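# Move three sand cores from mould onto plywood

## Task

Lift three sand cores out of the mould: the long core with the rounded nose, plus the two upright bladed cores standing in the mould half on the robot's right. Set all three down on the plywood boards next to the mould and release them. The remaining two cores must stay upright in the mould.

## Robot and tools

Robot: two six-joint arms, left_arm and right_arm, each with a parallel gripper. Joint order in every row and every per-joint list is waist, shoulder, elbow, wrist pitch, wrist yaw, wrist roll, with the gripper opening after them. Stated ranges (rad): waist -2.618 to 3.054, shoulder 0.000 to 3.142, elbow 0.000 to 3.142, wrist pitch -1.571 to 1.571, wrist yaw -1.571 to 1.571, wrist roll -2.094 to 2.094. A real end may sit up to 0.059 rad either side of these.

Frames: the scene frame has its origin at table-top height halfway between the arms' nominal bases, +x pointing out over the table, +z up, and left_arm on the +y side (not tied to image left/right). Calibrated bases in the scene frame: left_arm at (+0.031, +0.345, 0) m, quat_wxyz (+1.000, 0, 0, +0.008); right_arm at (+0.030, -0.335, 0) m, quat_wxyz (+1.000, 0, 0, -0.014); up is +z for both. Each arm reports end_effector_position (m) and end_effector_quat_wxyz in its own base frame, which may be off by a few cm, more when reaching far. The fingers point along the gripper's +z and close along its y; the reported point lies between the pads, roughly 1 cm short of the fingertips. Wrist cameras cam_left_wrist and cam_right_wrist give 896x504 images.

execute_actions: argument actions is a list of actions; each action is a table of 1 to 15 rows, one row per 1/30 s control step; if shorter than 15 rows, the final row repeats for the rest. Every row is a single list of 14 numbers in [-1, 1] covering both arms: six joint numbers then the opening for left_arm, then the same seven for right_arm. Joint numbers are offsets, not poses: they count from the Joint targets as they stood when that action began, not from the previous row, so sending the same offset in a later action moves further. Scale: 1.0 equals 2.224 rad for waist, shoulder and elbow, and 8.485 rad for the three wrist joints. The opening is absolute: +1 fully open, -1 closed. An action asking any joint more than 0.059 rad beyond its range is refused for both arms; a malformed action, or a first action failing that check, rejects the whole call. An empty list just returns state and images. Optional cameras chooses images: omitted, null or ["all"] for all, [] for none.

move: target is either one 14-number row or a list of up to 15 such rows, laid out as above. Joint entries are offsets from the current Joint targets (every row in a list counts from those same targets); openings are absolute. Joints travel together so grippers trace curves; nothing avoids obstacles or the other arm. speed: rad/s for the joint with the longest way, 0.01 to 12.57, default 0.5, one value or one per target. blend: rad of corner rounding, per target or one value, default 0. opening_speed: per second on the -1..+1 scale, at least 0.2; use a low value to close gently on cores. blocking=false returns after about 0.5 s while the move continues. The result adds a move: line reporting done, off_target (resting with a joint over 0.035 rad from target), moving, held or fault, and limits=held if steps were withheld. Done does not prove contact or grasp.

wait: seconds from 0 to 10; the arms keep their last command and a running move continues. stop: brakes a running move, needing some distance. zoom_image: camera (cam_left_wrist or cam_right_wrist) and region [x0, y0, x1, y1] in pixels from the top-left, at most 504 by 504, on that camera's latest image. finished_scene: scene is the number of the current scene; it ends it irreversibly, so confirm the goal holds first.

Result lines: Joint positions (rad, then finger gap in m, 0.094 fully open) and Joint velocities ("within noise" when still); Joint targets, the base for your next offsets; Tool commands; grip_measured, the opening on the command scale (reads up to about 2.7 mm wide when empty, narrower than the part under a full squeeze); grip_effort_nm, motor effort, negative closing, not a pad force; Joint torques, including gravity, with joints 1 to 3 wrapping at ±28 N m. "joint sent to its limit" means a joint was clipped at its real end. "joint command not followed" means the clearance check altered targets. MOTOR HOT appears at 75 °C; at 90 °C an OVER-TEMPERATURE FAULT folds that arm away for the rest of the scene, and at 100 °C it collapses.

Motion limits: each step a joint target may lead its measured angle by at most 0.339 rad (big joints) or 2.2 rad (wrist); targets that would move the gripper over 200 mm from where it is get scaled back, so large offsets may need several actions. If an arm is pushing on something or has been dragged, command targets back past its measured positions. Sending 0 for an arm's joints re-commands its current targets; to leave a gripper alone, resend its present opening, since 0 means half-open.

Gripping: the fingers go to where grip_measured matches your number; roughly 0.05 below the touch reading (0.11 or more on small or round parts) the grip is at full force, about 50 to 64 N per pad. Sand cores can break, so close slowly. To release, command well above grip_measured.

Avoid: dropping cores, releasing a core that is still moving, slamming or fast impacts, hard pushes, any contact or squeeze between the two arms, objects leaving the table, and knocking over the two cores that stay. Holding loads or stretching out heats motors. A loose object may occasionally get a brief push from outside. A wrist camera cable touching something counts as the arm touching it.

Each tool is called after "Emit:" by a JSON object that holds its "op" and its "data".

## Session

Emit:
{"op": "execute_actions", "data": {"actions": []}}

Scene clock: 0.00 s.
left_arm: end_effector_position=(+0.3631, -0.0246, +0.2028) grip_measured=+1.000 grip_effort_nm=n/a end_effector_quat_wxyz=(+0.569, -0.059, +0.818, -0.064) | right_arm: end_effector_position=(+0.3464, +0.0127, +0.2781) grip_measured=+1.000 grip_effort_nm=n/a end_effector_quat_wxyz=(+0.512, -0.227, +0.829, +0.002)
Joint positions: left_arm=[-0.095 1.034 0.566 0.116 -0.051 -0.203 0.094] | right_arm=[-0.154 1.056 1.018 -0.499 -0.37 -0.476 0.094]
Joint velocities: within noise
Joint torques (N m): no reading
Heat: left arm: 32 °C; right arm: 36 °C.
Joint targets: left_arm=[-0.095 1.027 0.576 0.117 -0.051 -0.202] | right_arm=[-0.154 1.049 1.030 -0.497 -0.374 -0.475]
Tool commands: left_gripper/opening=+1.0 right_gripper/opening=+1.0

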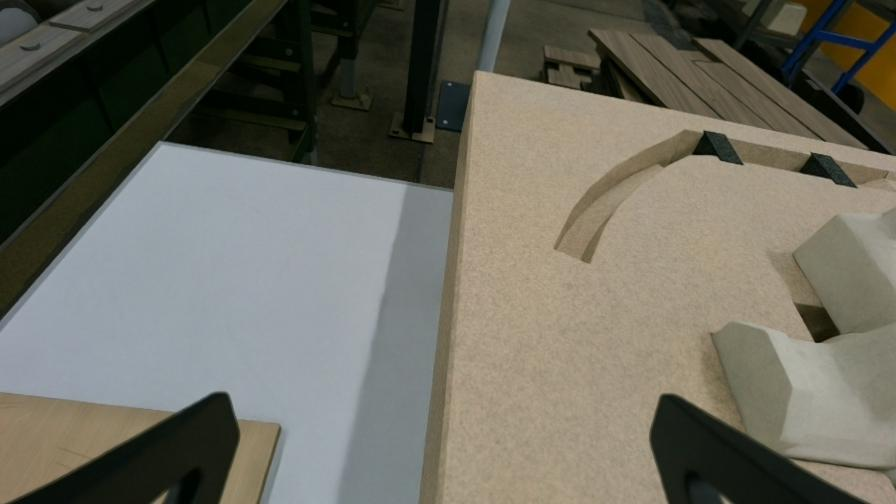

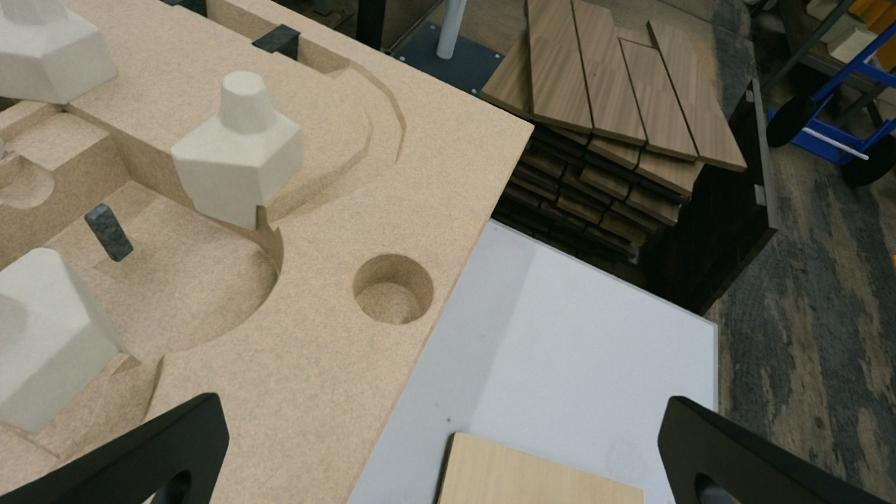

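Emit:
{"op": "move", "data": {"target": [-0.1147,0.296,0.6927,-0.1941,0.006,0.0238,1,0.2266,0.2862,0.4885,-0.1217,0.0441,0.056,1], "speed": 0.8}}

Scene clock: 19.90 s.
left_arm: end_effector_position=(+0.3377, -0.1185, +0.3154) grip_measured=+1.000 grip_effort_nm=0.022 end_effector_quat_wxyz=(+0.231, +0.162, +0.959, -0.037) | right_arm: end_effector_position=(+0.3382, +0.1245, +0.3130) grip_measured=+1.000 grip_effort_nm=0.027 end_effector_quat_wxyz=(+0.229, -0.172, +0.957, +0.042)
Joint positions: left_arm=[-0.344 1.67 2.094 -1.522 -0.007 -0.007 0.094] | right_arm=[0.347 1.676 2.09 -1.514 -0.006 -0.008 0.094]
Joint velocities: within noise
Joint torques (N m): left_arm=[-0.57 -4.74 6.08 1.24 0.1 0.01] | right_arm=[0.21 -5.08 6.82 0.67 0.05 0.07]
Heat: left arm: 35 °C; right arm: 39 °C.
Joint targets: left_arm=[-0.350 1.685 2.117 -1.530 0.000 0.000] | right_arm=[0.351 1.686 2.117 -1.529 0.000 0.000]
move: done

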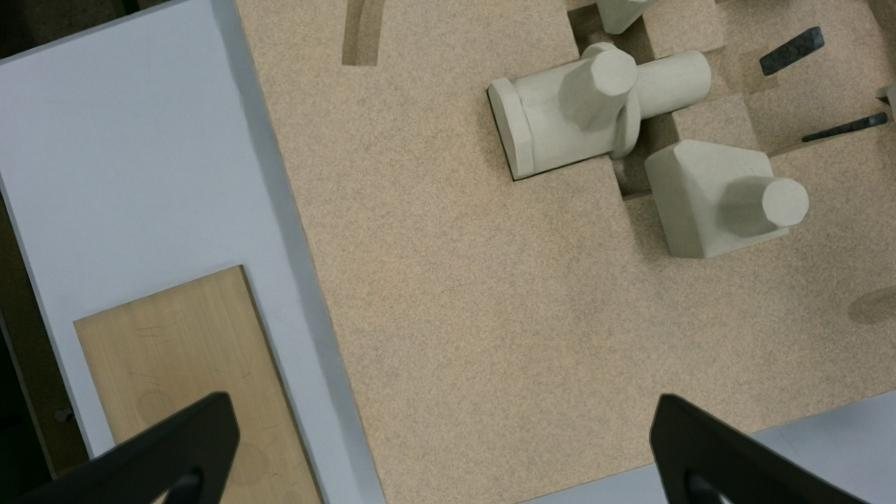

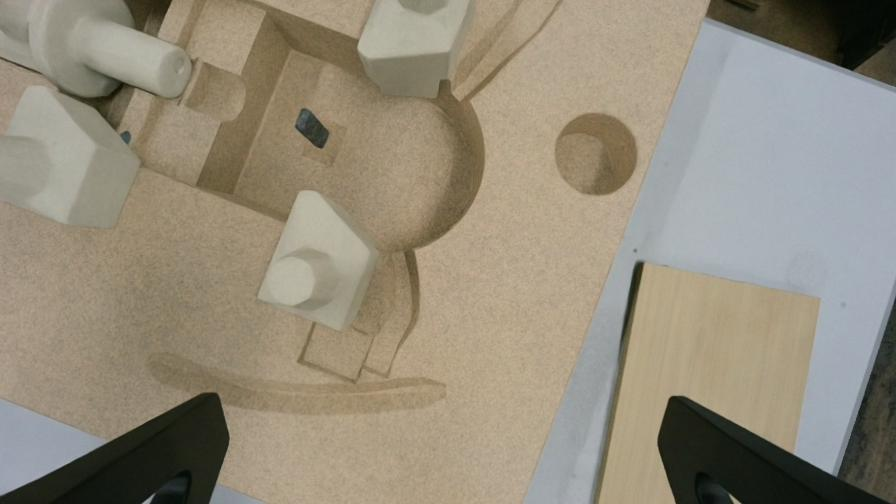

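Emit:
{"op": "zoom_image", "data": {"camera": "cam_right_wrist", "region": [200, 0, 500, 400]}}

Emit:
{"op": "zoom_image", "data": {"camera": "cam_left_wrist", "region": [450, 0, 896, 300]}}

Scaled by 1.260.

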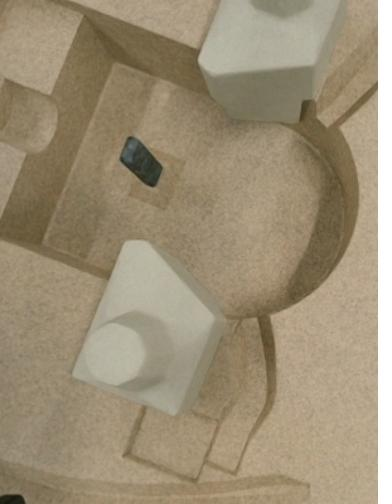

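Scaled by 1.130.

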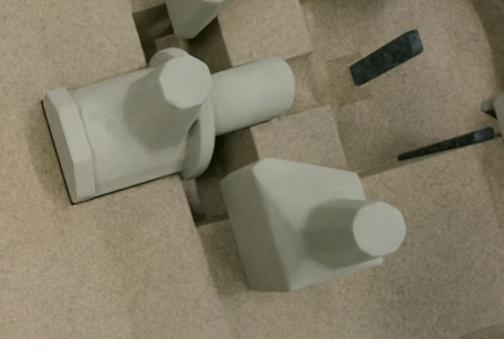

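Emit:
{"op": "move", "data": {"target": [0,-0.0553,-0.1812,0.03335,0,0,1,0,-0.0553,-0.1812,0.03335,0,0,1], "speed": 0.6}}

Scene clock: 52.93 s.
left_arm: end_effector_position=(+0.3462, -0.1215, +0.2467) grip_measured=+1.000 grip_effort_nm=0.027 end_effector_quat_wxyz=(+0.212, +0.163, +0.963, -0.034) | right_arm: end_effector_position=(+0.3431, +0.1261, +0.2472) grip_measured=+1.000 grip_effort_nm=0.032 end_effector_quat_wxyz=(+0.210, -0.173, +0.961, +0.039)
Joint positions: left_arm=[-0.344 1.597 1.721 -1.261 -0.007 -0.007 0.094] | right_arm=[0.347 1.595 1.721 -1.266 -0.005 -0.007 0.094]
Joint velocities: within noise
Joint torques (N m): left_arm=[-0.5 -8.58 4.16 1.41 0.09 0] | right_arm=[0.32 -8.46 4.85 0.94 0.05 0.05]
Heat: left arm: 36 °C; right arm: 36 °C.
Joint targets: left_arm=[-0.350 1.562 1.714 -1.247 0.000 -0.001] | right_arm=[0.351 1.563 1.714 -1.246 0.000 0.001]
move: done

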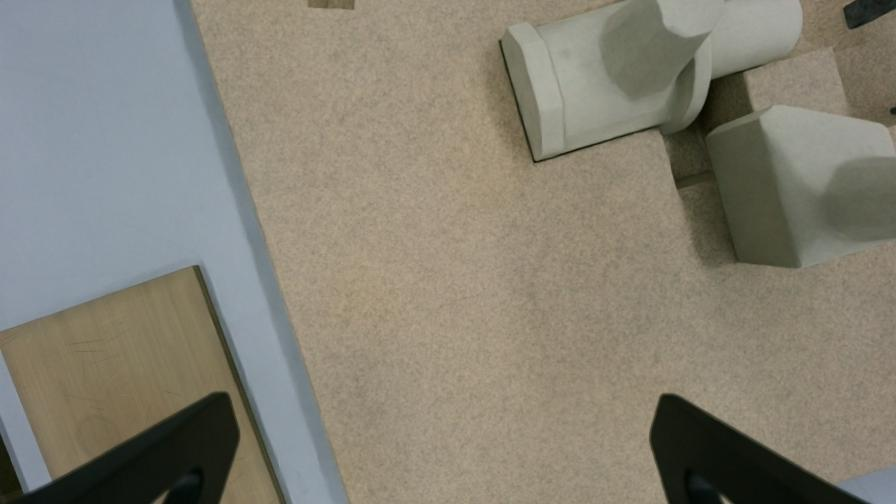

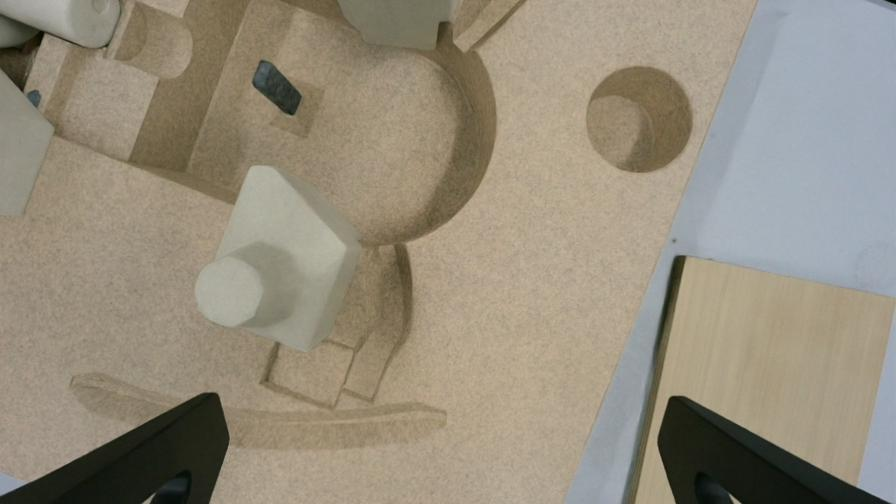

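Emit:
{"op": "move", "data": {"target": [-0.0791,0.1614,0.1785,-0.0015,0,0,1,0.089,-0.0369,-0.0544,0.0074,0,0,1], "speed": 0.6}}

Scene clock: 92.90 s.
left_arm: end_effector_position=(+0.3943, -0.2264, +0.2511) grip_measured=+1.000 grip_effort_nm=0.027 end_effector_quat_wxyz=(+0.235, +0.248, +0.938, -0.062) | right_arm: end_effector_position=(+0.3007, +0.1836, +0.2419) grip_measured=+1.000 grip_effort_nm=0.022 end_effector_quat_wxyz=(+0.220, -0.265, +0.937, +0.062)
Joint positions: left_arm=[-0.525 1.907 2.086 -1.258 -0.004 -0.006 0.094] | right_arm=[0.544 1.509 1.602 -1.203 -0.002 -0.006 0.094]
Joint velocities: within noise
Joint torques (N m): left_arm=[-0.1 -7.54 6.87 1.33 0.07 0] | right_arm=[0.39 -7.57 4.85 1.01 0.02 0.04]
Heat: left arm: 33 °C; right arm: 41 °C.
Joint targets: left_arm=[-0.526 1.921 2.111 -1.260 0.000 0.000] | right_arm=[0.548 1.481 1.593 -1.183 0.000 0.001]
move: done

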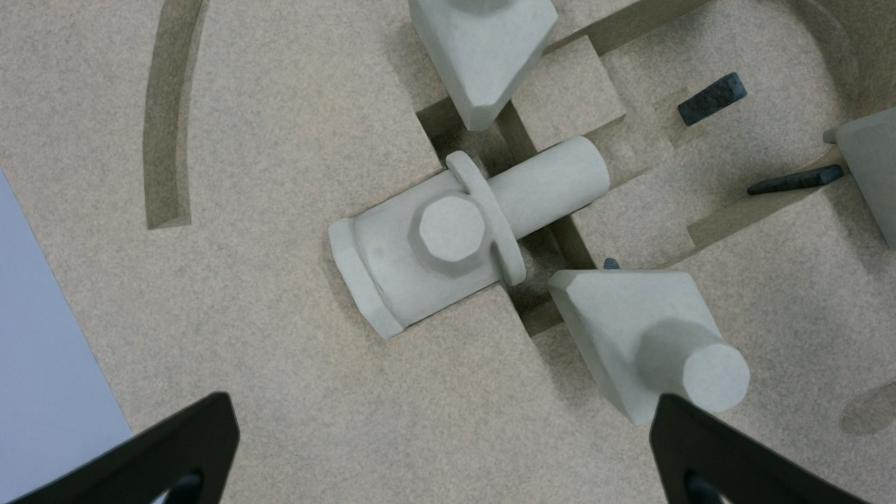

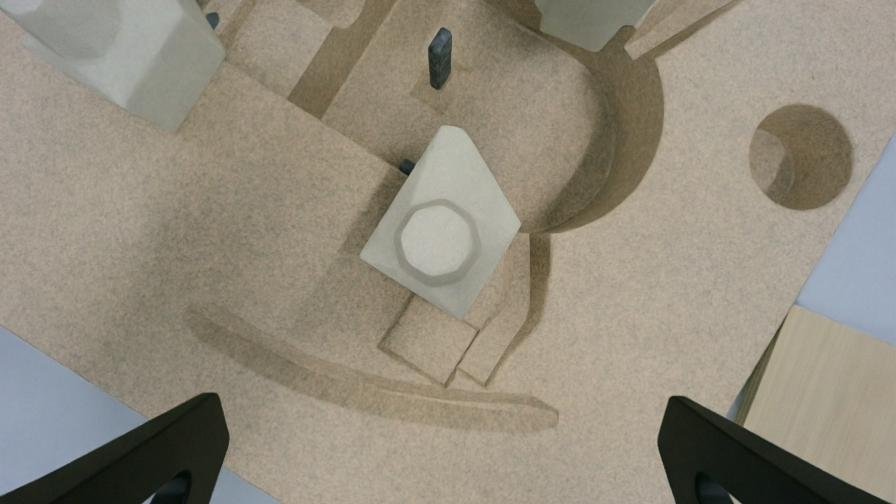

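Emit:
{"op": "move", "data": {"target": [0,0,0,0,0,0,1,0.0027,-0.1852,-0.3551,0.1,0,0,1], "speed": 0.6}}

Scene clock: 124.93 s.
left_arm: end_effector_position=(+0.3943, -0.2264, +0.2511) grip_measured=+1.000 grip_effort_nm=0.032 end_effector_quat_wxyz=(+0.235, +0.248, +0.938, -0.062) | right_arm: end_effector_position=(+0.2972, +0.1827, +0.1937) grip_measured=+1.000 grip_effort_nm=0.027 end_effector_quat_wxyz=(+0.431, -0.245, +0.860, +0.121)
Joint positions: left_arm=[-0.525 1.907 2.086 -1.258 -0.004 -0.006 0.094] | right_arm=[0.547 1.09 0.81 -0.363 -0.002 -0.006 0.094]
Joint velocities: within noise
Joint torques (N m): left_arm=[-0.08 -7.49 6.89 1.36 0.06 0] | right_arm=[0.62 -4.49 5.78 1.59 0.02 0.04]
Heat: left arm: 36 °C; right arm: 37 °C.
Joint targets: left_arm=[-0.526 1.921 2.111 -1.260 0.000 0.000] | right_arm=[0.554 1.069 0.803 -0.335 0.000 0.001]
move: done

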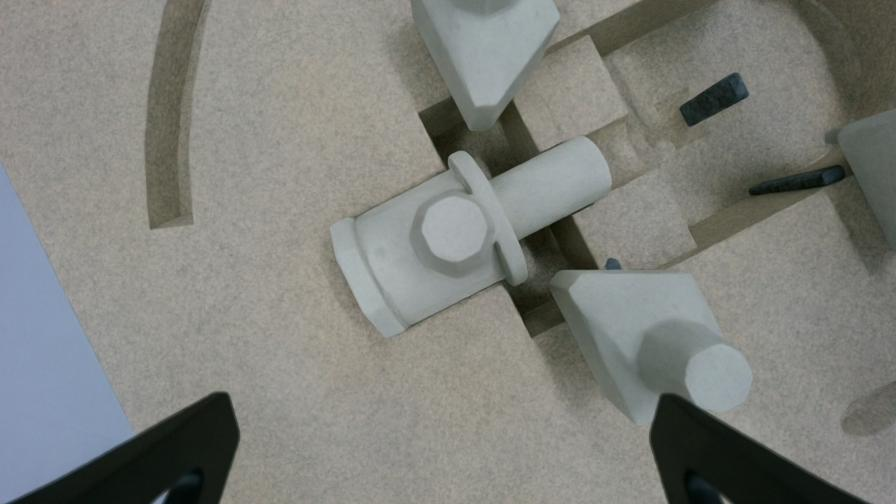

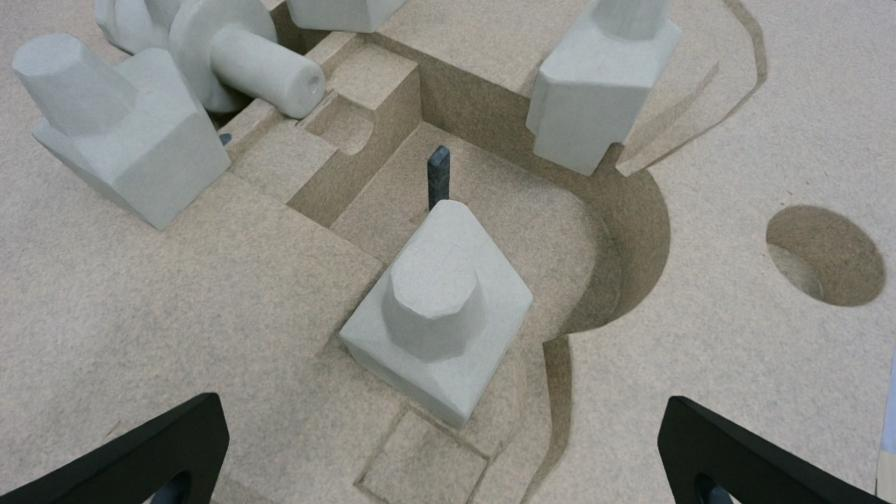

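Emit:
{"op": "move", "data": {"target": [0,0,0,0,0,0,1,0.0036,0.099,0.0036,0.0214,0,0,1], "speed": 0.3, "cameras": ["cam_right_wrist"]}}

Scene clock: 137.63 s.
left_arm: end_effector_position=(+0.3943, -0.2264, +0.2511) grip_measured=+1.000 grip_effort_nm=0.032 end_effector_quat_wxyz=(+0.235, +0.248, +0.938, -0.062) | right_arm: end_effector_position=(+0.3285, +0.2055, +0.1610) grip_measured=+1.000 grip_effort_nm=0.022 end_effector_quat_wxyz=(+0.424, -0.249, +0.863, +0.120)
Joint positions: left_arm=[-0.525 1.907 2.086 -1.258 -0.004 -0.006 0.094] | right_arm=[0.555 1.286 0.81 -0.184 -0.002 -0.006 0.094]
Joint velocities: within noise
Joint torques (N m): left_arm=[-0.12 -7.45 6.89 1.35 0.08 0] | right_arm=[0.61 -3.85 6.26 1.58 0.01 0.04]
Heat: left arm: 36 °C; right arm: 39 °C.
Joint targets: left_arm=[-0.526 1.921 2.111 -1.260 0.000 0.000] | right_arm=[0.562 1.289 0.811 -0.154 0.000 0.001]
move: done
Images, in order (width x height): cam_right_wrist 896x504.

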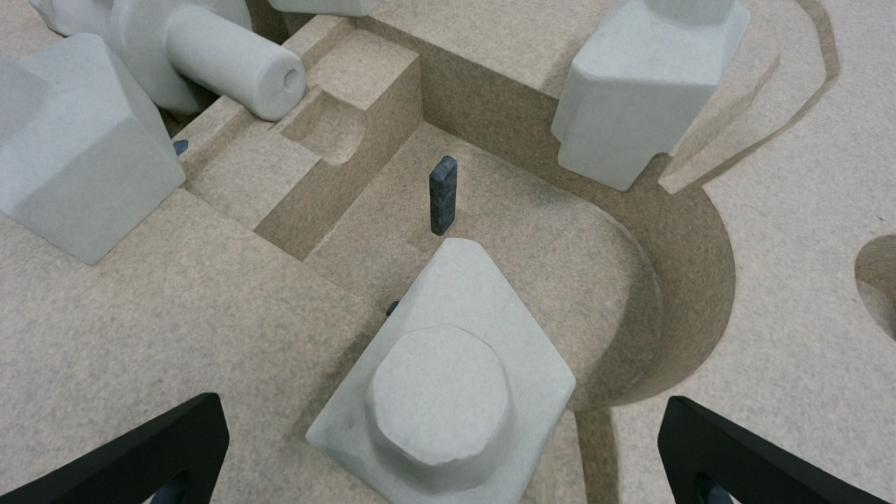

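Emit:
{"op": "move", "data": {"target": [0,0,0,0,0,0,1,0,0.017,0.018,0,0,0,1], "speed": 0.3, "cameras": ["cam_right_wrist"]}}

Scene clock: 145.70 s.
left_arm: end_effector_position=(+0.3943, -0.2264, +0.2511) grip_measured=+1.000 grip_effort_nm=0.027 end_effector_quat_wxyz=(+0.235, +0.248, +0.938, -0.062) | right_arm: end_effector_position=(+0.3316, +0.2073, +0.1522) grip_measured=+1.000 grip_effort_nm=0.032 end_effector_quat_wxyz=(+0.413, -0.251, +0.868, +0.117)
Joint positions: left_arm=[-0.525 1.907 2.086 -1.258 -0.004 -0.006 0.094] | right_arm=[0.555 1.321 0.818 -0.181 -0.002 -0.006 0.094]
Joint velocities: within noise
Joint torques (N m): left_arm=[-0.03 -7.5 6.8 1.35 0.09 -0.02] | right_arm=[0.62 -3.84 8.73 1.56 0.02 0.04]
Heat: left arm: 36 °C; right arm: 40 °C.
Joint targets: left_arm=[-0.526 1.921 2.111 -1.260 0.000 0.000] | right_arm=[0.562 1.327 0.851 -0.153 0.000 0.001]
move: done
Images, in order (width x height): cam_right_wrist 896x504.

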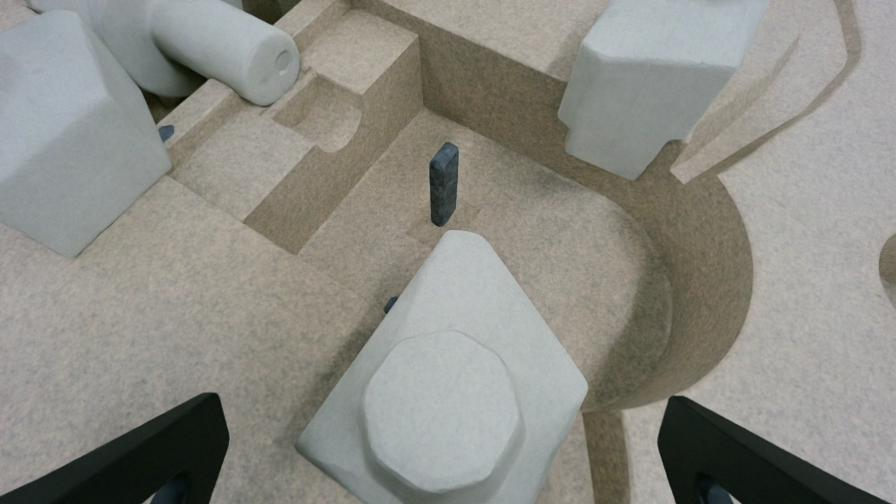

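Emit:
{"op": "move", "data": {"target": [0,0,0,0,0,0,1,0,0,0.0085,0,0,0,1], "speed": 0.3, "cameras": ["cam_right_wrist"]}}

Scene clock: 150.43 s.
left_arm: end_effector_position=(+0.3943, -0.2264, +0.2511) grip_measured=+1.000 grip_effort_nm=0.017 end_effector_quat_wxyz=(+0.235, +0.248, +0.938, -0.062) | right_arm: end_effector_position=(+0.3353, +0.2096, +0.1609) grip_measured=+1.000 grip_effort_nm=0.027 end_effector_quat_wxyz=(+0.422, -0.249, +0.863, +0.120)
Joint positions: left_arm=[-0.525 1.907 2.086 -1.258 -0.004 -0.006 0.094] | right_arm=[0.555 1.321 0.838 -0.18 -0.002 -0.006 0.094]
Joint velocities: within noise
Joint torques (N m): left_arm=[-0.12 -7.54 6.9 1.36 0.06 -0.01] | right_arm=[0.61 -3.89 8.73 1.58 0.01 0.04]
Heat: left arm: 36 °C; right arm: 40 °C.
Joint targets: left_arm=[-0.526 1.921 2.111 -1.260 0.000 0.000] | right_arm=[0.562 1.327 0.870 -0.153 0.000 0.001]
move: done
Images, in order (width x height): cam_right_wrist 896x504.

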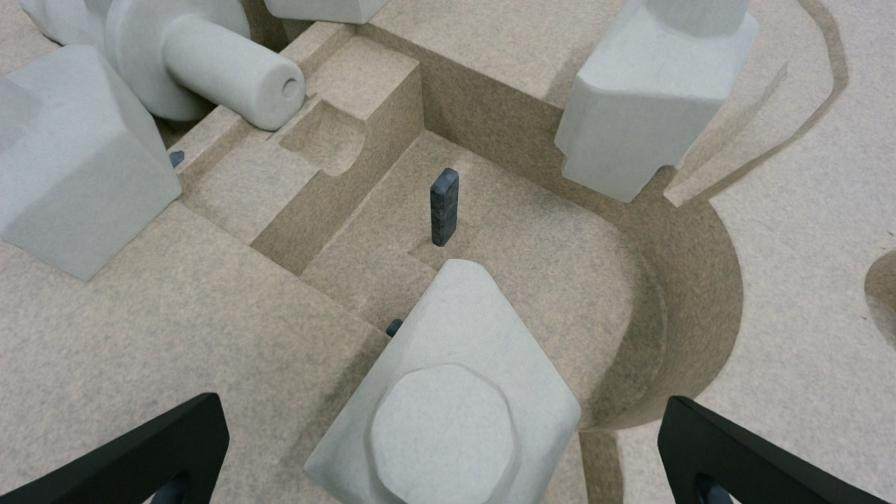

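Emit:
{"op": "move", "data": {"target": [0,0,0,0,0,0,1,0,0,0,0,0,0,-0.6], "opening_speed": 0.8, "cameras": ["cam_right_wrist"]}}

Scene clock: 155.40 s.
left_arm: end_effector_position=(+0.3943, -0.2264, +0.2511) grip_measured=+1.000 grip_effort_nm=0.042 end_effector_quat_wxyz=(+0.235, +0.248, +0.938, -0.062) | right_arm: end_effector_position=(+0.3353, +0.2096, +0.1609) grip_measured=-0.351 grip_effort_nm=-0.999 end_effector_quat_wxyz=(+0.422, -0.249, +0.863, +0.120)
Joint positions: left_arm=[-0.525 1.907 2.086 -1.258 -0.004 -0.006 0.094] | right_arm=[0.555 1.321 0.838 -0.18 -0.002 -0.006 0.03]
Joint velocities: within noise
Joint torques (N m): left_arm=[-0.09 -7.49 6.86 1.34 0.08 0] | right_arm=[0.66 -3.89 8.73 1.57 0.01 0.03]
Heat: left arm: 37 °C; right arm: 40 °C.
Joint targets: left_arm=[-0.526 1.921 2.111 -1.260 0.000 0.000] | right_arm=[0.562 1.327 0.870 -0.153 0.000 0.001]
move: done
Images, in order (width x height): cam_right_wrist 896x504.

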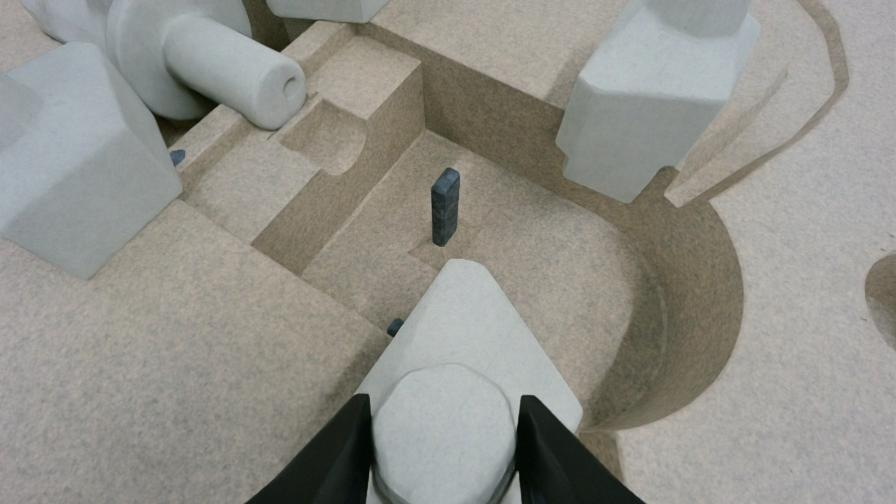

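Emit:
{"op": "move", "data": {"target": [[0,0,0,0,0,0,1,0,-0.0161,0.045,-0.0142,0,0,-0.6],[0,0,0,0,0,0,1,0,-0.0188,0.0955,-0.0282,0,0,-0.6],[0,0,0,0,0,0,1,0,-0.0162,0.1499,-0.0418,0,0,-0.6],[0,0,0,0,0,0,1,0,-0.0072,0.2097,-0.0551,0,0,-0.6]], "speed": 0.25, "blend": 0.03}}

Scene clock: 167.70 s.
left_arm: end_effector_position=(+0.3943, -0.2264, +0.2511) grip_measured=+1.000 grip_effort_nm=0.022 end_effector_quat_wxyz=(+0.235, +0.248, +0.938, -0.062) | right_arm: end_effector_position=(+0.3301, +0.2063, +0.2626) grip_measured=-0.352 grip_effort_nm=-1.004 end_effector_quat_wxyz=(+0.399, -0.252, +0.874, +0.113)
Joint positions: left_arm=[-0.525 1.907 2.086 -1.258 -0.004 -0.006 0.094] | right_arm=[0.555 1.321 1.285 -0.68 -0.001 -0.006 0.03]
Joint velocities: within noise
Joint torques (N m): left_arm=[-0.02 -7.5 6.89 1.33 0.08 0.02] | right_arm=[0.62 -5.05 10.25 1.82 0 0.03]
Heat: left arm: 37 °C; right arm: 40 °C.
Joint targets: left_arm=[-0.526 1.921 2.111 -1.260 0.000 0.000] | right_arm=[0.562 1.311 1.336 -0.621 0.000 0.001]
move: off_target (right_arm); right_arm: the wrist pitch is farthest, 0.059 rad from its target

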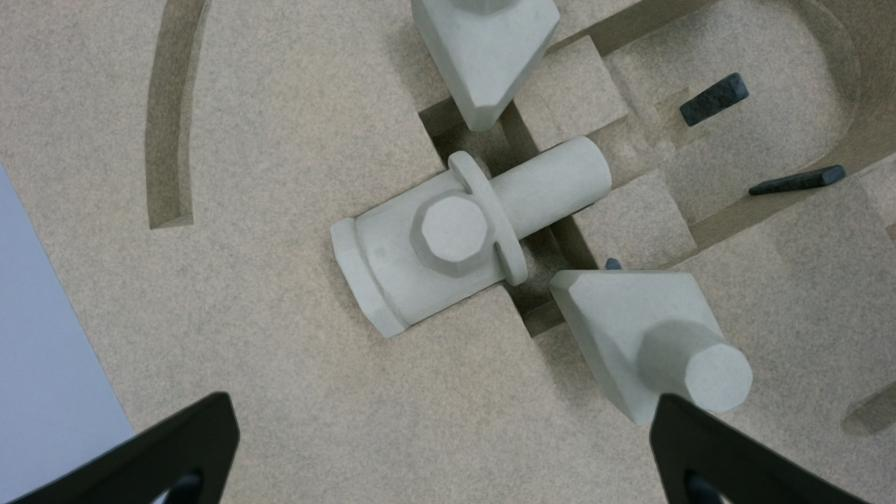

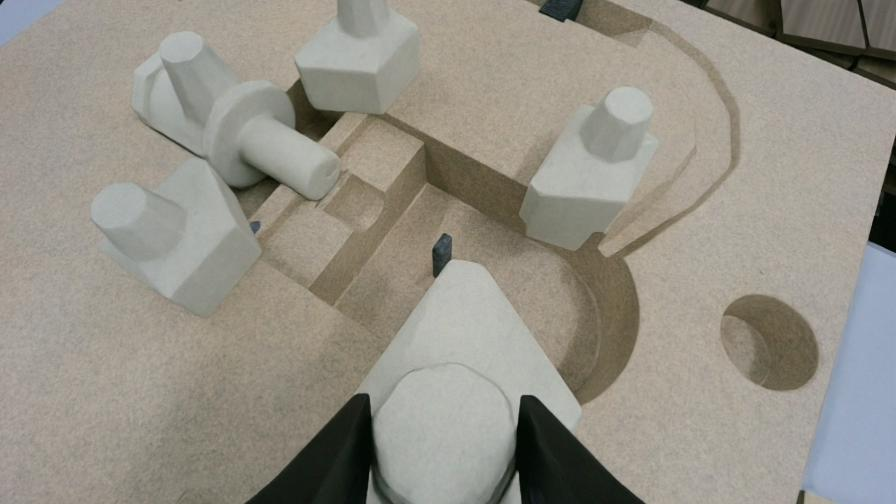

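Emit:
{"op": "move", "data": {"target": [-0.1862,-0.5443,-0.5973,0.1047,0,0,1,0,0,0,0,0,0,-0.6], "speed": 0.8, "cameras": ["cam_left_wrist"]}}

Scene clock: 177.50 s.
left_arm: end_effector_position=(+0.1783, -0.2381, +0.2913) grip_measured=+1.000 grip_effort_nm=0.032 end_effector_quat_wxyz=(+0.522, +0.362, +0.726, -0.264) | right_arm: end_effector_position=(+0.3299, +0.2062, +0.2624) grip_measured=-0.352 grip_effort_nm=-1.004 end_effector_quat_wxyz=(+0.399, -0.252, +0.874, +0.113)
Joint positions: left_arm=[-0.933 0.72 0.791 -0.393 -0.003 -0.006 0.094] | right_arm=[0.555 1.321 1.285 -0.681 -0.001 -0.006 0.03]
Joint velocities: within noise
Joint torques (N m): left_arm=[-0.5 -0.85 4.92 2.42 0.05 0.01] | right_arm=[0.64 -5.08 10.25 1.84 0.01 0.04]
Heat: left arm: 37 °C; right arm: 42 °C.
Joint targets: left_arm=[-0.940 0.710 0.782 -0.371 0.000 -0.001] | right_arm=[0.562 1.311 1.336 -0.621 0.000 0.001]
move: off_target (right_arm); right_arm: the wrist pitch is farthest, 0.060 rad from its target
Images, in order (width x height): cam_left_wrist 896x504.

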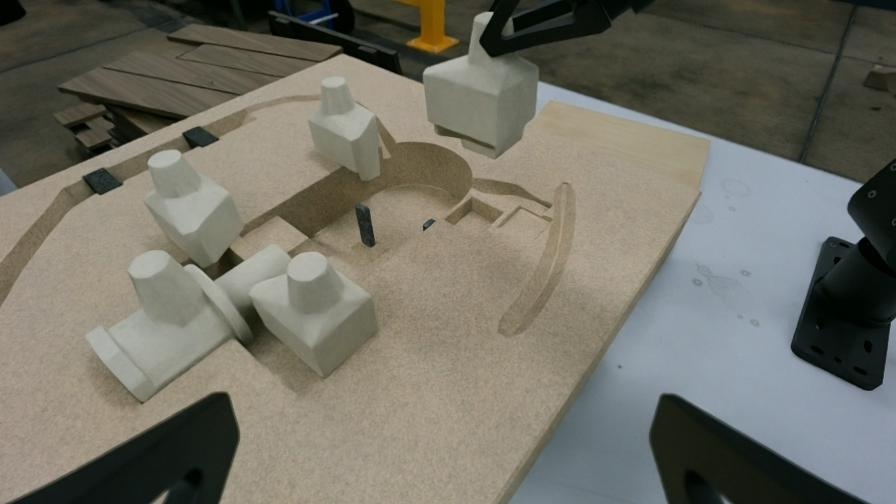

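Emit:
{"op": "zoom_image", "data": {"camera": "cam_left_wrist", "region": [300, 0, 720, 360]}}

Scaled by 1.200.

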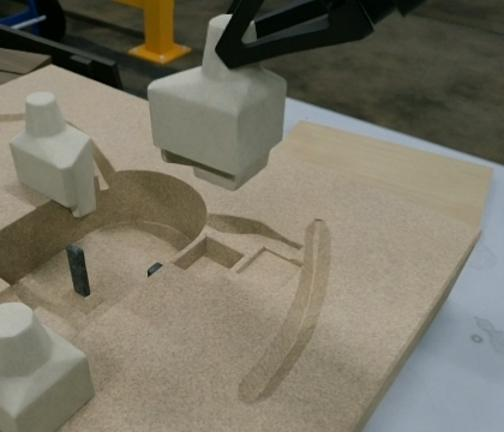

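Emit:
{"op": "move", "data": {"target": [0,0,0,0,0,0,1,-0.41,-0.01,0,0.006,0,0,-0.6], "speed": 0.6}}

Scene clock: 193.73 s.
left_arm: end_effector_position=(+0.1784, -0.2381, +0.2914) grip_measured=+1.000 grip_effort_nm=0.027 end_effector_quat_wxyz=(+0.522, +0.362, +0.726, -0.264) | right_arm: end_effector_position=(+0.3682, -0.1346, +0.2658) grip_measured=-0.352 grip_effort_nm=-1.004 end_effector_quat_wxyz=(+0.416, +0.157, +0.893, -0.077)
Joint positions: left_arm=[-0.933 0.72 0.791 -0.392 -0.003 -0.006 0.094] | right_arm=[-0.351 1.321 1.285 -0.662 0.004 -0.005 0.03]
Joint velocities: within noise
Joint torques (N m): left_arm=[-0.54 -0.76 4.98 2.42 0.05 -0.01] | right_arm=[0.17 -6.94 10.25 2.17 -0.05 0.03]
Heat: left arm: 36 °C; right arm: 44 °C.
Joint targets: left_arm=[-0.940 0.710 0.782 -0.371 0.000 -0.001] | right_arm=[-0.350 1.289 1.336 -0.570 0.000 0.001]
move: off_target (right_arm); right_arm: the wrist pitch is farthest, 0.092 rad from its target

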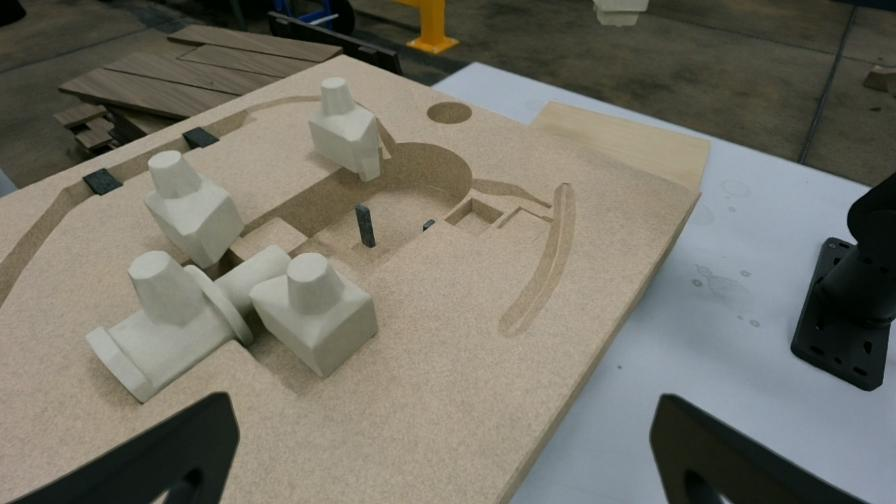

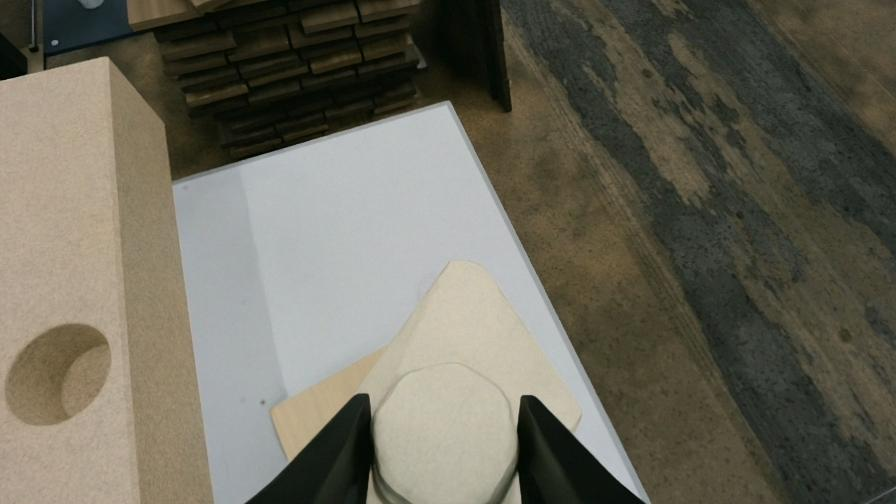

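Emit:
{"op": "move", "data": {"target": [0,0,0,0.0354,0,0,1,-0.025,-0.1931,-0.26,0.0106,0,0,-0.6], "speed": 0.5}}

Scene clock: 210.77 s.
left_arm: end_effector_position=(+0.1859, -0.2483, +0.3638) grip_measured=+1.000 grip_effort_nm=0.037 end_effector_quat_wxyz=(+0.623, +0.319, +0.641, -0.315) | right_arm: end_effector_position=(+0.2694, -0.1129, +0.1851) grip_measured=-0.352 grip_effort_nm=-1.009 end_effector_quat_wxyz=(+0.406, +0.178, +0.892, -0.085)
Joint positions: left_arm=[-0.933 0.72 0.791 -0.096 -0.003 -0.006 0.094] | right_arm=[-0.398 0.889 0.746 -0.573 0.003 -0.005 0.03]
Joint velocities: within noise
Joint torques (N m): left_arm=[-0.61 -0.79 5.01 2.51 0.05 0.02] | right_arm=[-0.61 -3.63 7.1 2.17 -0.05 0.03]
Heat: left arm: 38 °C; right arm: 46 °C.
Joint targets: left_arm=[-0.940 0.710 0.782 -0.071 0.000 -0.001] | right_arm=[-0.405 0.859 0.758 -0.480 0.000 0.001]
move: off_target (right_arm); right_arm: the wrist pitch is farthest, 0.093 rad from its target

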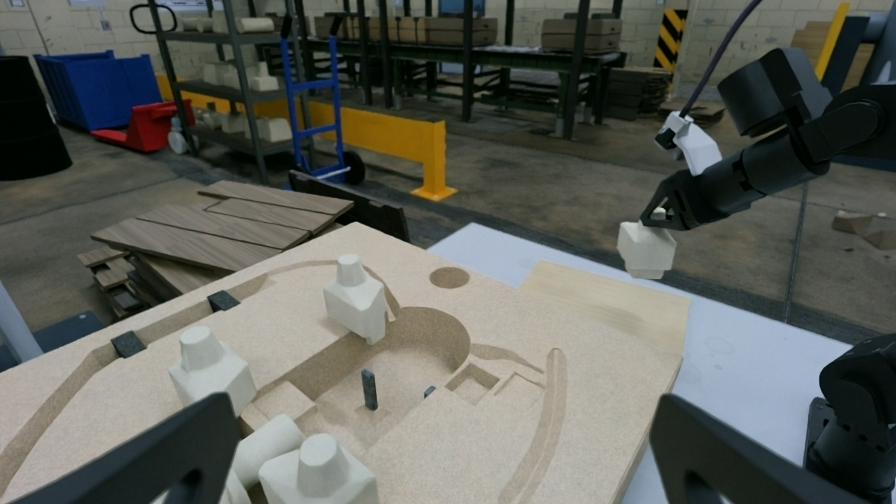

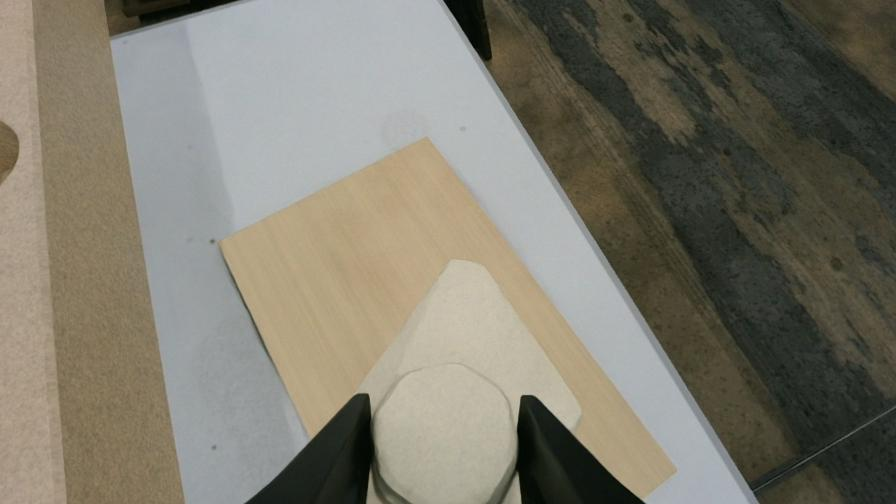

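Emit:
{"op": "zoom_image", "data": {"camera": "cam_left_wrist", "region": [580, 180, 740, 310]}}

Scaled by 3.150.

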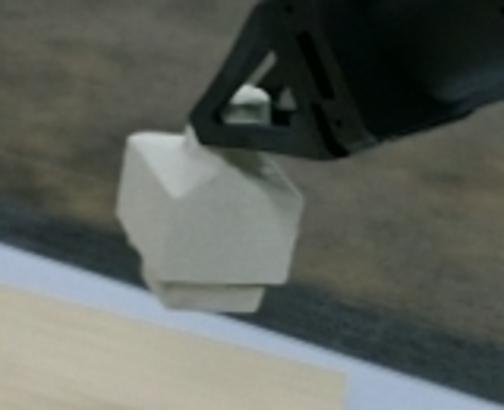

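Emit:
{"op": "move", "data": {"target": [0,0,0,0,0,0,1,0,-0.0067,-0.1228,0.0365,0,0,-0.6], "speed": 0.3}}

Emit:
{"op": "zoom_image", "data": {"camera": "cam_left_wrist", "region": [580, 180, 740, 310]}}

Scene clock: 223.10 s.
left_arm: end_effector_position=(+0.1859, -0.2483, +0.3640) grip_measured=+1.000 grip_effort_nm=0.027 end_effector_quat_wxyz=(+0.624, +0.319, +0.640, -0.315) | right_arm: end_effector_position=(+0.2714, -0.1137, +0.1264) grip_measured=-0.352 grip_effort_nm=-1.004 end_effector_quat_wxyz=(+0.426, +0.177, +0.883, -0.089)
Joint positions: left_arm=[-0.933 0.72 0.791 -0.095 -0.003 -0.006 0.094] | right_arm=[-0.398 0.874 0.474 -0.27 0.003 -0.005 0.03]
Joint velocities: within noise
Joint torques (N m): left_arm=[-0.44 -0.84 4.89 2.46 0.04 -0.01] | right_arm=[-0.61 -3.64 7.06 2.27 -0.04 0.02]
Heat: left arm: 39 °C; right arm: 47 °C.
Joint targets: left_arm=[-0.940 0.710 0.782 -0.071 0.000 -0.001] | right_arm=[-0.405 0.844 0.484 -0.171 0.000 0.001]
move: off_target (right_arm); right_arm: the wrist pitch is farthest, 0.100 rad from its target

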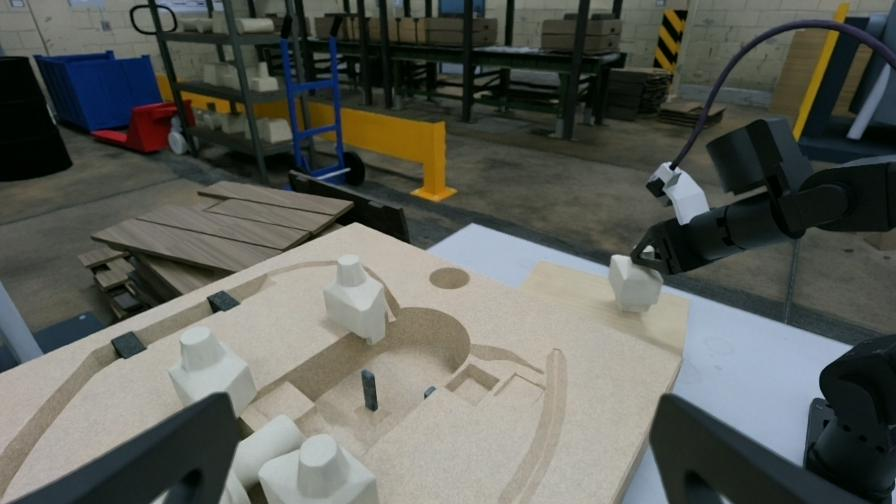

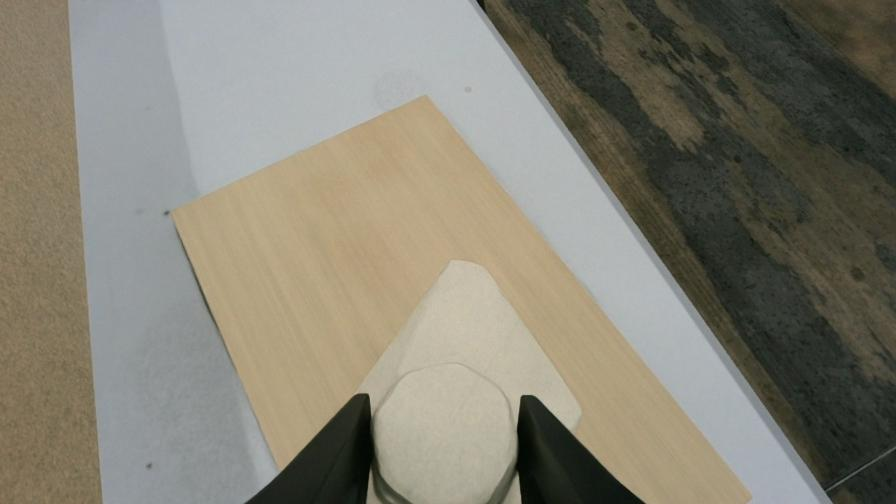

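Scaled by 3.150.

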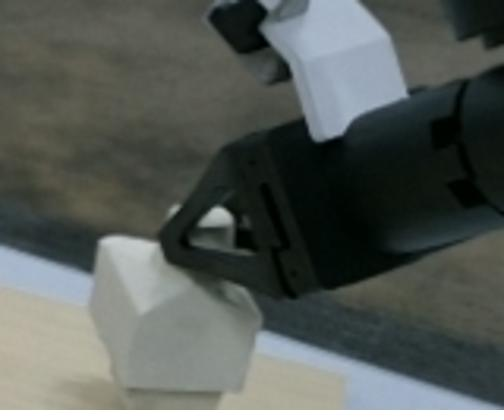

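Emit:
{"op": "move", "data": {"target": [0,0,0,0,0,0,1,0,0,-0.03,0.0079,0,0,-0.6], "speed": 0.2, "cameras": ["cam_left_wrist"]}}

Emit:
{"op": "zoom_image", "data": {"camera": "cam_left_wrist", "region": [580, 210, 740, 340]}}

Scene clock: 230.60 s.
left_arm: end_effector_position=(+0.1859, -0.2483, +0.3640) grip_measured=+1.000 grip_effort_nm=0.027 end_effector_quat_wxyz=(+0.624, +0.319, +0.640, -0.315) | right_arm: end_effector_position=(+0.2729, -0.1141, +0.1202) grip_measured=-0.352 grip_effort_nm=-1.004 end_effector_quat_wxyz=(+0.442, +0.175, +0.875, -0.091)
Joint positions: left_arm=[-0.933 0.72 0.791 -0.095 -0.003 -0.006 0.094] | right_arm=[-0.398 0.865 0.417 -0.186 0.002 -0.005 0.03]
Joint velocities: within noise
Joint torques (N m): left_arm=[-0.54 -0.79 5.03 2.5 0.06 0.01] | right_arm=[-0.61 -2.81 6.46 2.13 -0.03 0.03]
Heat: left arm: 39 °C; right arm: 48 °C.
Joint targets: left_arm=[-0.940 0.710 0.782 -0.071 0.000 -0.001] | right_arm=[-0.405 0.844 0.418 -0.103 0.000 0.001]
move: off_target (right_arm); right_arm: the wrist pitch is farthest, 0.082 rad from its target
Images, in order (width x height): cam_left_wrist 896x504.

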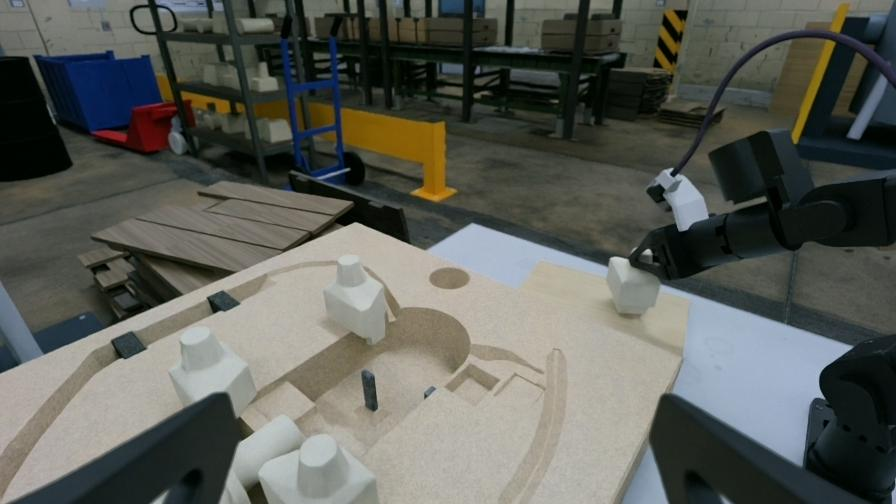

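Scaled by 3.150.

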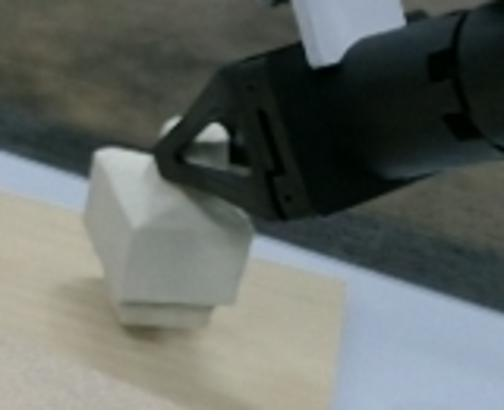

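Emit:
{"op": "move", "data": {"target": [0,0,0,0,0,0,1,0,0,0,0,0,0,0.3], "opening_speed": 0.6}}

Emit:
{"op": "zoom_image", "data": {"camera": "cam_left_wrist", "region": [580, 210, 740, 340]}}

Scene clock: 235.63 s.
left_arm: end_effector_position=(+0.1859, -0.2483, +0.3640) grip_measured=+1.000 grip_effort_nm=0.032 end_effector_quat_wxyz=(+0.624, +0.319, +0.640, -0.315) | right_arm: end_effector_position=(+0.2782, -0.1146, +0.1284) grip_measured=+0.297 grip_effort_nm=0.173 end_effector_quat_wxyz=(+0.460, +0.171, +0.866, -0.091)
Joint positions: left_arm=[-0.933 0.72 0.791 -0.095 -0.003 -0.006 0.094] | right_arm=[-0.398 0.861 0.416 -0.149 -0.006 -0.005 0.061]
Joint velocities: within noise
Joint torques (N m): left_arm=[-0.57 -0.81 4.9 2.45 0.06 -0.01] | right_arm=[-0.64 -2.52 6.39 1.81 0.05 0.03]
Heat: left arm: 39 °C; right arm: 48 °C.
Joint targets: left_arm=[-0.940 0.710 0.782 -0.071 0.000 -0.001] | right_arm=[-0.405 0.844 0.418 -0.103 0.000 0.001]
move: off_target (right_arm); right_arm: the wrist pitch is farthest, 0.046 rad from its target

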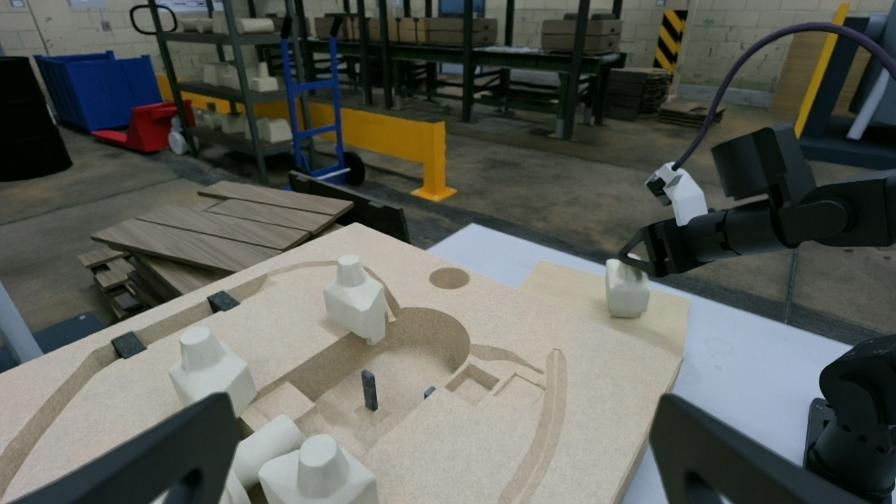

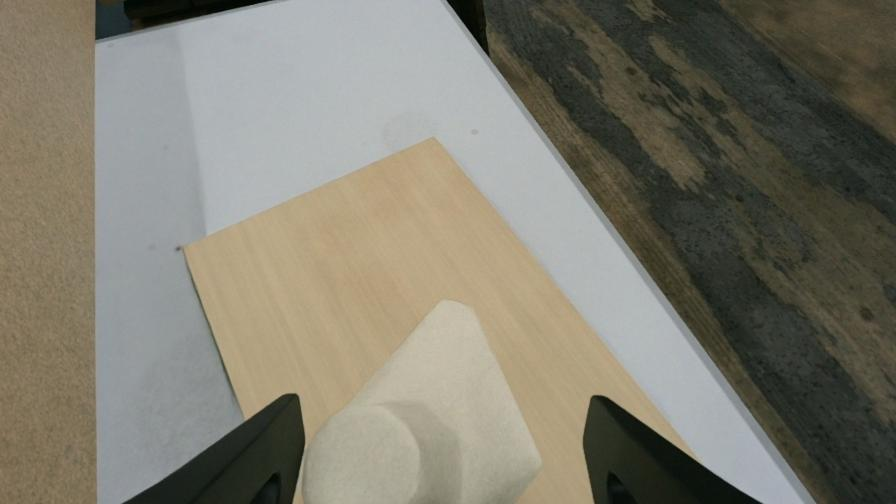

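Scaled by 3.150.

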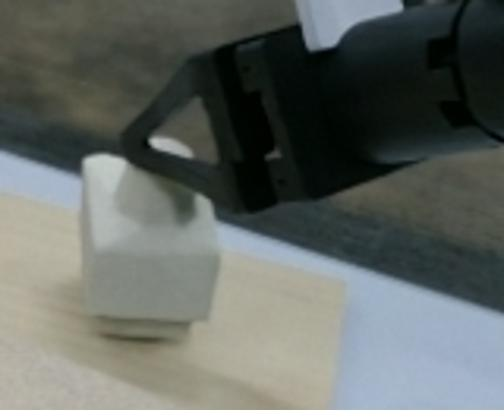

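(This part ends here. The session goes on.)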